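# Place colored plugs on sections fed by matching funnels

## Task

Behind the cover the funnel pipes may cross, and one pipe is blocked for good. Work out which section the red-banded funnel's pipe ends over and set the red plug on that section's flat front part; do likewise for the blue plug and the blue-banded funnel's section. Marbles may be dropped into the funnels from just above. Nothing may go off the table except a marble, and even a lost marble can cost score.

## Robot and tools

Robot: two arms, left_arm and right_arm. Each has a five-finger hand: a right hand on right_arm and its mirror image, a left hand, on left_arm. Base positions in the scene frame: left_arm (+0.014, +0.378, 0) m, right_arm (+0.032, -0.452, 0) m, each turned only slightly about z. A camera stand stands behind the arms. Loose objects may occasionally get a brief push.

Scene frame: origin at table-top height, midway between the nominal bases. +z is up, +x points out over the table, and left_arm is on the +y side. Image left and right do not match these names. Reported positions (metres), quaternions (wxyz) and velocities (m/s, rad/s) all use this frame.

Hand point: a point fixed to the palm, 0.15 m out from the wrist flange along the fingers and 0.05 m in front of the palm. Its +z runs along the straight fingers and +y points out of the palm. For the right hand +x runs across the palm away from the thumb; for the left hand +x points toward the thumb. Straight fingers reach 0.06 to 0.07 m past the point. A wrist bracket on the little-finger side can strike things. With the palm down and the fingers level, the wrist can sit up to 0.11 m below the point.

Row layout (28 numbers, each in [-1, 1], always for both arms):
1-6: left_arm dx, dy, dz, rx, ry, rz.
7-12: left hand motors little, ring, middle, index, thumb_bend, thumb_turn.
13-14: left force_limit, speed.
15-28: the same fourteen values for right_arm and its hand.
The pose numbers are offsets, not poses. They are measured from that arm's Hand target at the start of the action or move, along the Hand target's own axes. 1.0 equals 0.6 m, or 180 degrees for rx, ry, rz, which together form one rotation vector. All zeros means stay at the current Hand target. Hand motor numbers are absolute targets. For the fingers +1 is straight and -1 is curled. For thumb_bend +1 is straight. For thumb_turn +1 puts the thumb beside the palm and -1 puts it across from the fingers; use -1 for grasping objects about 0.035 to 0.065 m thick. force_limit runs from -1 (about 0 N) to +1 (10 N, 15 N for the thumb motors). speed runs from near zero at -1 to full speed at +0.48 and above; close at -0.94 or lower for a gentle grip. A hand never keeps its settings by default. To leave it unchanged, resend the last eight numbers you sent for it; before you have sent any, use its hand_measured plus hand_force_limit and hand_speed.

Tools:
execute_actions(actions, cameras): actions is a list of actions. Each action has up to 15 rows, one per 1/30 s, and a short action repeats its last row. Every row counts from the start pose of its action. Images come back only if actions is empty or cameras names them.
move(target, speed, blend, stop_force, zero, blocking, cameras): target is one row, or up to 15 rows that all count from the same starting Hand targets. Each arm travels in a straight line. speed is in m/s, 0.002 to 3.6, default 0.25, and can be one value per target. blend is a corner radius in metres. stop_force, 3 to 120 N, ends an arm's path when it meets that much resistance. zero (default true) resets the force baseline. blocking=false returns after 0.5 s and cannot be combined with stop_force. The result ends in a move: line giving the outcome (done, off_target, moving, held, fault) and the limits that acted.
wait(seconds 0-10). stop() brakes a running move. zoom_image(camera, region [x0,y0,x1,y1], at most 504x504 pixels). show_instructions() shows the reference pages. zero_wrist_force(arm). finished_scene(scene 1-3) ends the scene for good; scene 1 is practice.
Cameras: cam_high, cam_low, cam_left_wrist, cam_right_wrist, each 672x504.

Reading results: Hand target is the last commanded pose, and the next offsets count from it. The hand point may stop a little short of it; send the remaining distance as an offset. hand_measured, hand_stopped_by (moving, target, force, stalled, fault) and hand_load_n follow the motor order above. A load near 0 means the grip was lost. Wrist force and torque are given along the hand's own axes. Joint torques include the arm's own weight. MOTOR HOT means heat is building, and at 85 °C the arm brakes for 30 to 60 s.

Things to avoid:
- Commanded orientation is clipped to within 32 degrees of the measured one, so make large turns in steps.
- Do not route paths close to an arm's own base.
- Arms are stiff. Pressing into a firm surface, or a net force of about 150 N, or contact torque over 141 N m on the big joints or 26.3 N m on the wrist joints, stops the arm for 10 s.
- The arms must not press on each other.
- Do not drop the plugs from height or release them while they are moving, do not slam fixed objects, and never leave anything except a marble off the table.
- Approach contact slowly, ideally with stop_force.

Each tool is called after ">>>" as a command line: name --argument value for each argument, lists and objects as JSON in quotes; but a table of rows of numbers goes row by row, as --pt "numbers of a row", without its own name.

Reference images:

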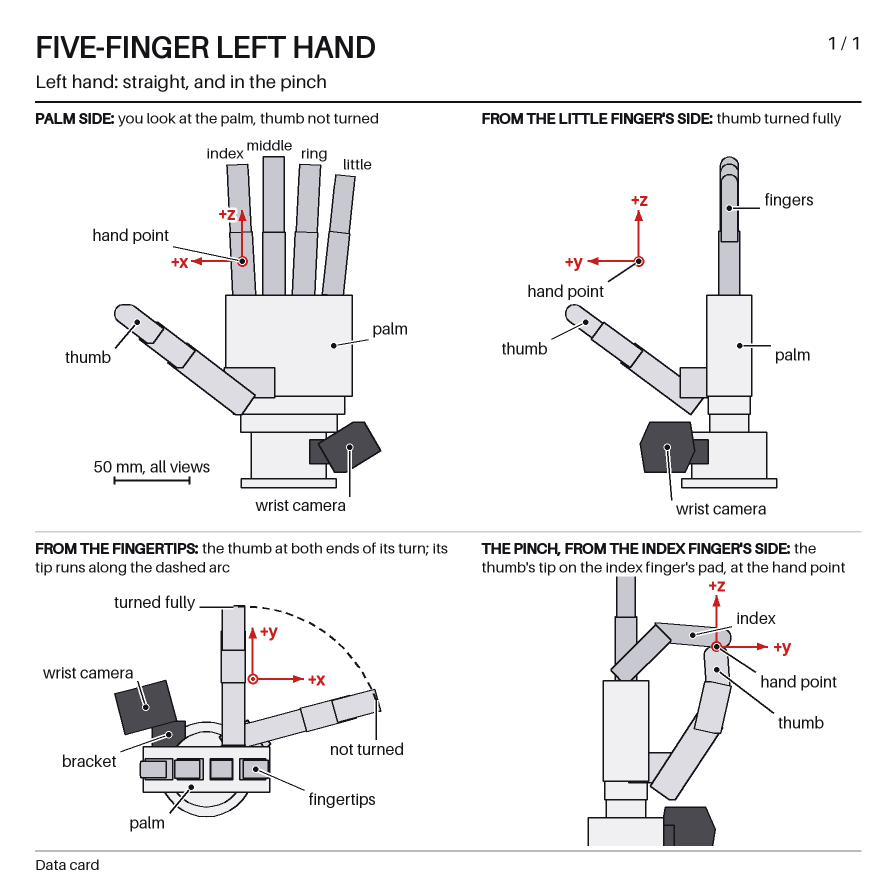

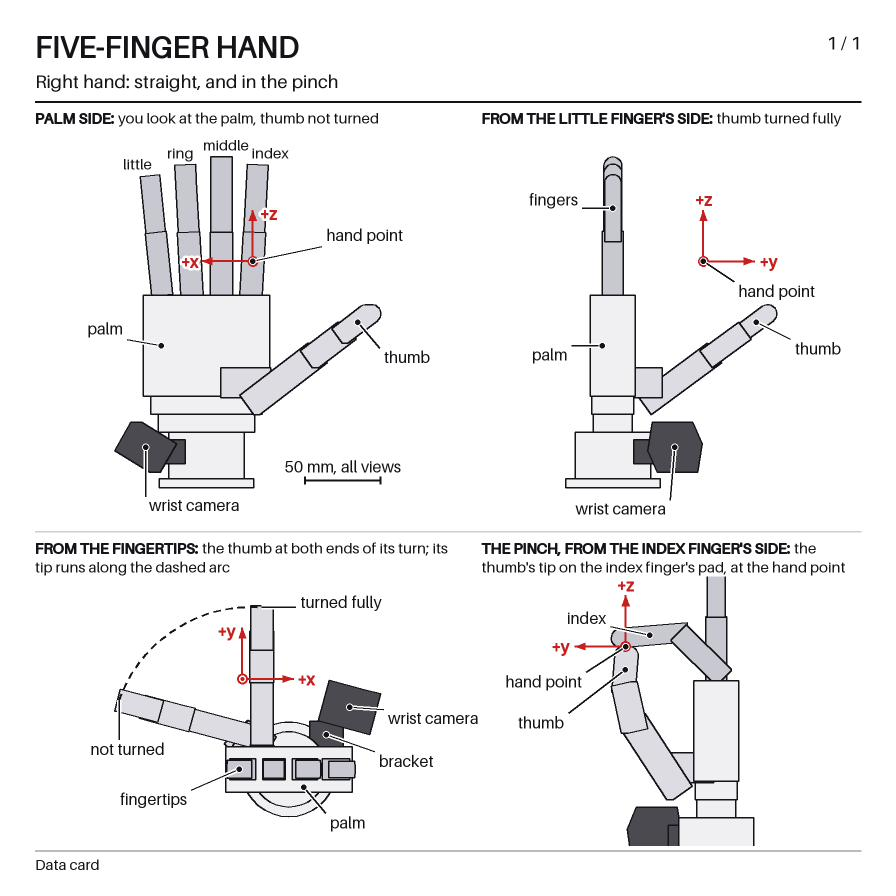

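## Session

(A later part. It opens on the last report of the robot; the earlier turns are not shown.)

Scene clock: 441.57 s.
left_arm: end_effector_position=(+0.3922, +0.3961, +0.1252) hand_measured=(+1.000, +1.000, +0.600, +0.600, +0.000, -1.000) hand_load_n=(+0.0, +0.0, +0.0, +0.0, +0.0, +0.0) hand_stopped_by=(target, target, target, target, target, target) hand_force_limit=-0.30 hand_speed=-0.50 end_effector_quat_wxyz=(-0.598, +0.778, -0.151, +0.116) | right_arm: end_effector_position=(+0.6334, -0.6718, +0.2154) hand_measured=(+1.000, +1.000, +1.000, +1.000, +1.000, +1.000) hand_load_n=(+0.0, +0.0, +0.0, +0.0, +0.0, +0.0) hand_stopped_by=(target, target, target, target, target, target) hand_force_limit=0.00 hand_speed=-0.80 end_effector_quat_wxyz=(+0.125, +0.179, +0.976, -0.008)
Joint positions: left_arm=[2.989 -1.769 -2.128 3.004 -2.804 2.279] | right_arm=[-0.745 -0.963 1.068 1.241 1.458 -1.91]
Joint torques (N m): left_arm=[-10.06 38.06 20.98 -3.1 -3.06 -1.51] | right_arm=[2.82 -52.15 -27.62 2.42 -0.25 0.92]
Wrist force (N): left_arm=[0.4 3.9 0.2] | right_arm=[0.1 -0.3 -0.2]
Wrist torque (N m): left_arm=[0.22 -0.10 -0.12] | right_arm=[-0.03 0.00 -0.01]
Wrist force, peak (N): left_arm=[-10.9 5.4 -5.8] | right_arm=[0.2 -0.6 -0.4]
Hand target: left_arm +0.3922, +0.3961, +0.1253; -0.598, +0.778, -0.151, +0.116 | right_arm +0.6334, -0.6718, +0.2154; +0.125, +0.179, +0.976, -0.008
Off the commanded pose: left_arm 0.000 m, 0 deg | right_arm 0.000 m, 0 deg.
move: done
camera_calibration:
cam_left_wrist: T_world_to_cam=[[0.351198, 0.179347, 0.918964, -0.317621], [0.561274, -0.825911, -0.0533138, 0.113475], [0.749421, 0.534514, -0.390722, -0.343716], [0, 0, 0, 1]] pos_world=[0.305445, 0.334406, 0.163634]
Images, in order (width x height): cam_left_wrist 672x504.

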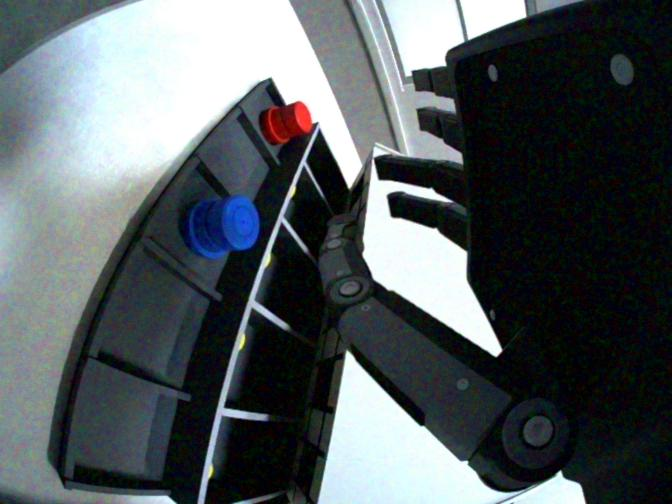

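>>> wait --seconds 0.3 --cameras '["cam_high"]'

>>> zoom_image --camera "cam_high" --region '[430, 200, 630, 350]'

Scene clock: 444.63 s.
left_arm: end_effector_position=(+0.3922, +0.3961, +0.1253) hand_measured=(+1.000, +1.000, +0.600, +0.600, +0.000, -1.000) hand_load_n=(+0.0, +0.0, +0.0, +0.0, +0.0, +0.0) hand_stopped_by=(target, target, target, target, target, target) hand_force_limit=-0.30 hand_speed=-0.50 end_effector_quat_wxyz=(-0.598, +0.778, -0.151, +0.116) | right_arm: end_effector_position=(+0.6334, -0.6718, +0.2154) hand_measured=(+1.000, +1.000, +1.000, +1.000, +1.000, +1.000) hand_load_n=(+0.0, +0.0, +0.0, +0.0, +0.0, +0.0) hand_stopped_by=(target, target, target, target, target, target) hand_force_limit=0.00 hand_speed=-0.80 end_effector_quat_wxyz=(+0.125, +0.179, +0.976, -0.008)
Joint positions: left_arm=[2.989 -1.769 -2.128 3.004 -2.804 2.279] | right_arm=[-0.745 -0.963 1.068 1.241 1.458 -1.91]
Joint torques (N m): left_arm=[-9.77 38.08 21.47 -2.82 -3.12 -1.55] | right_arm=[2.58 -53.15 -27.92 2.38 -0.26 0.93]
Wrist force (N): left_arm=[0.6 3.8 0.0] | right_arm=[0.2 -0.2 -0.5]
Wrist torque (N m): left_arm=[0.23 -0.12 -0.11] | right_arm=[-0.01 -0.01 0.00]
Wrist force, peak (N): left_arm=[0.8 4.3 0.2] | right_arm=[-0.1 -0.5 -0.5]
Hand target: left_arm +0.3922, +0.3961, +0.1253; -0.598, +0.778, -0.151, +0.116 | right_arm +0.6334, -0.6718, +0.2154; +0.125, +0.179, +0.976, -0.008
Off the commanded pose: left_arm 0.000 m, 0 deg | right_arm 0.000 m, 0 deg.
wait: 0.30 s; at rest from the start
Images, in order (width x height): cam_high 672x504.

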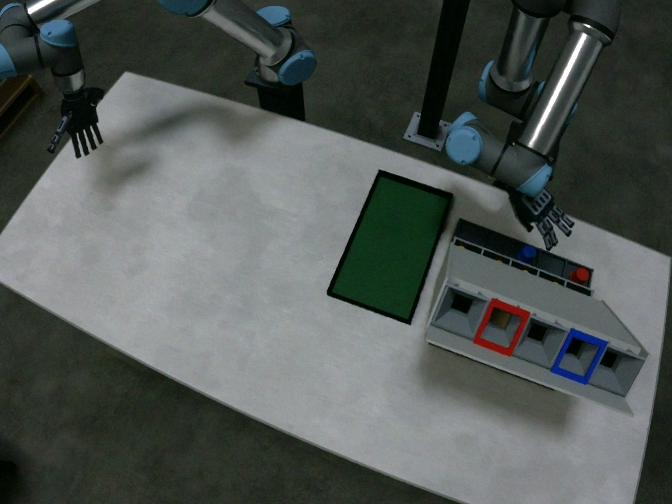

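Scaled by 2.520.

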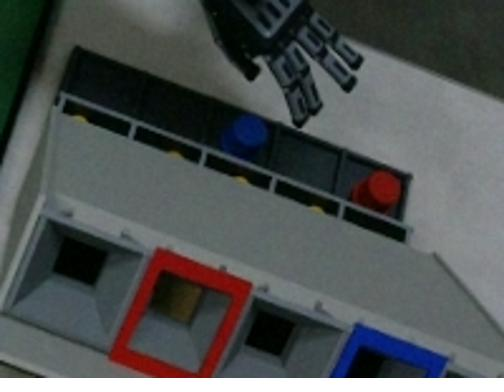

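>>> finished_scene --scene 2

The scene is finished: the task was done.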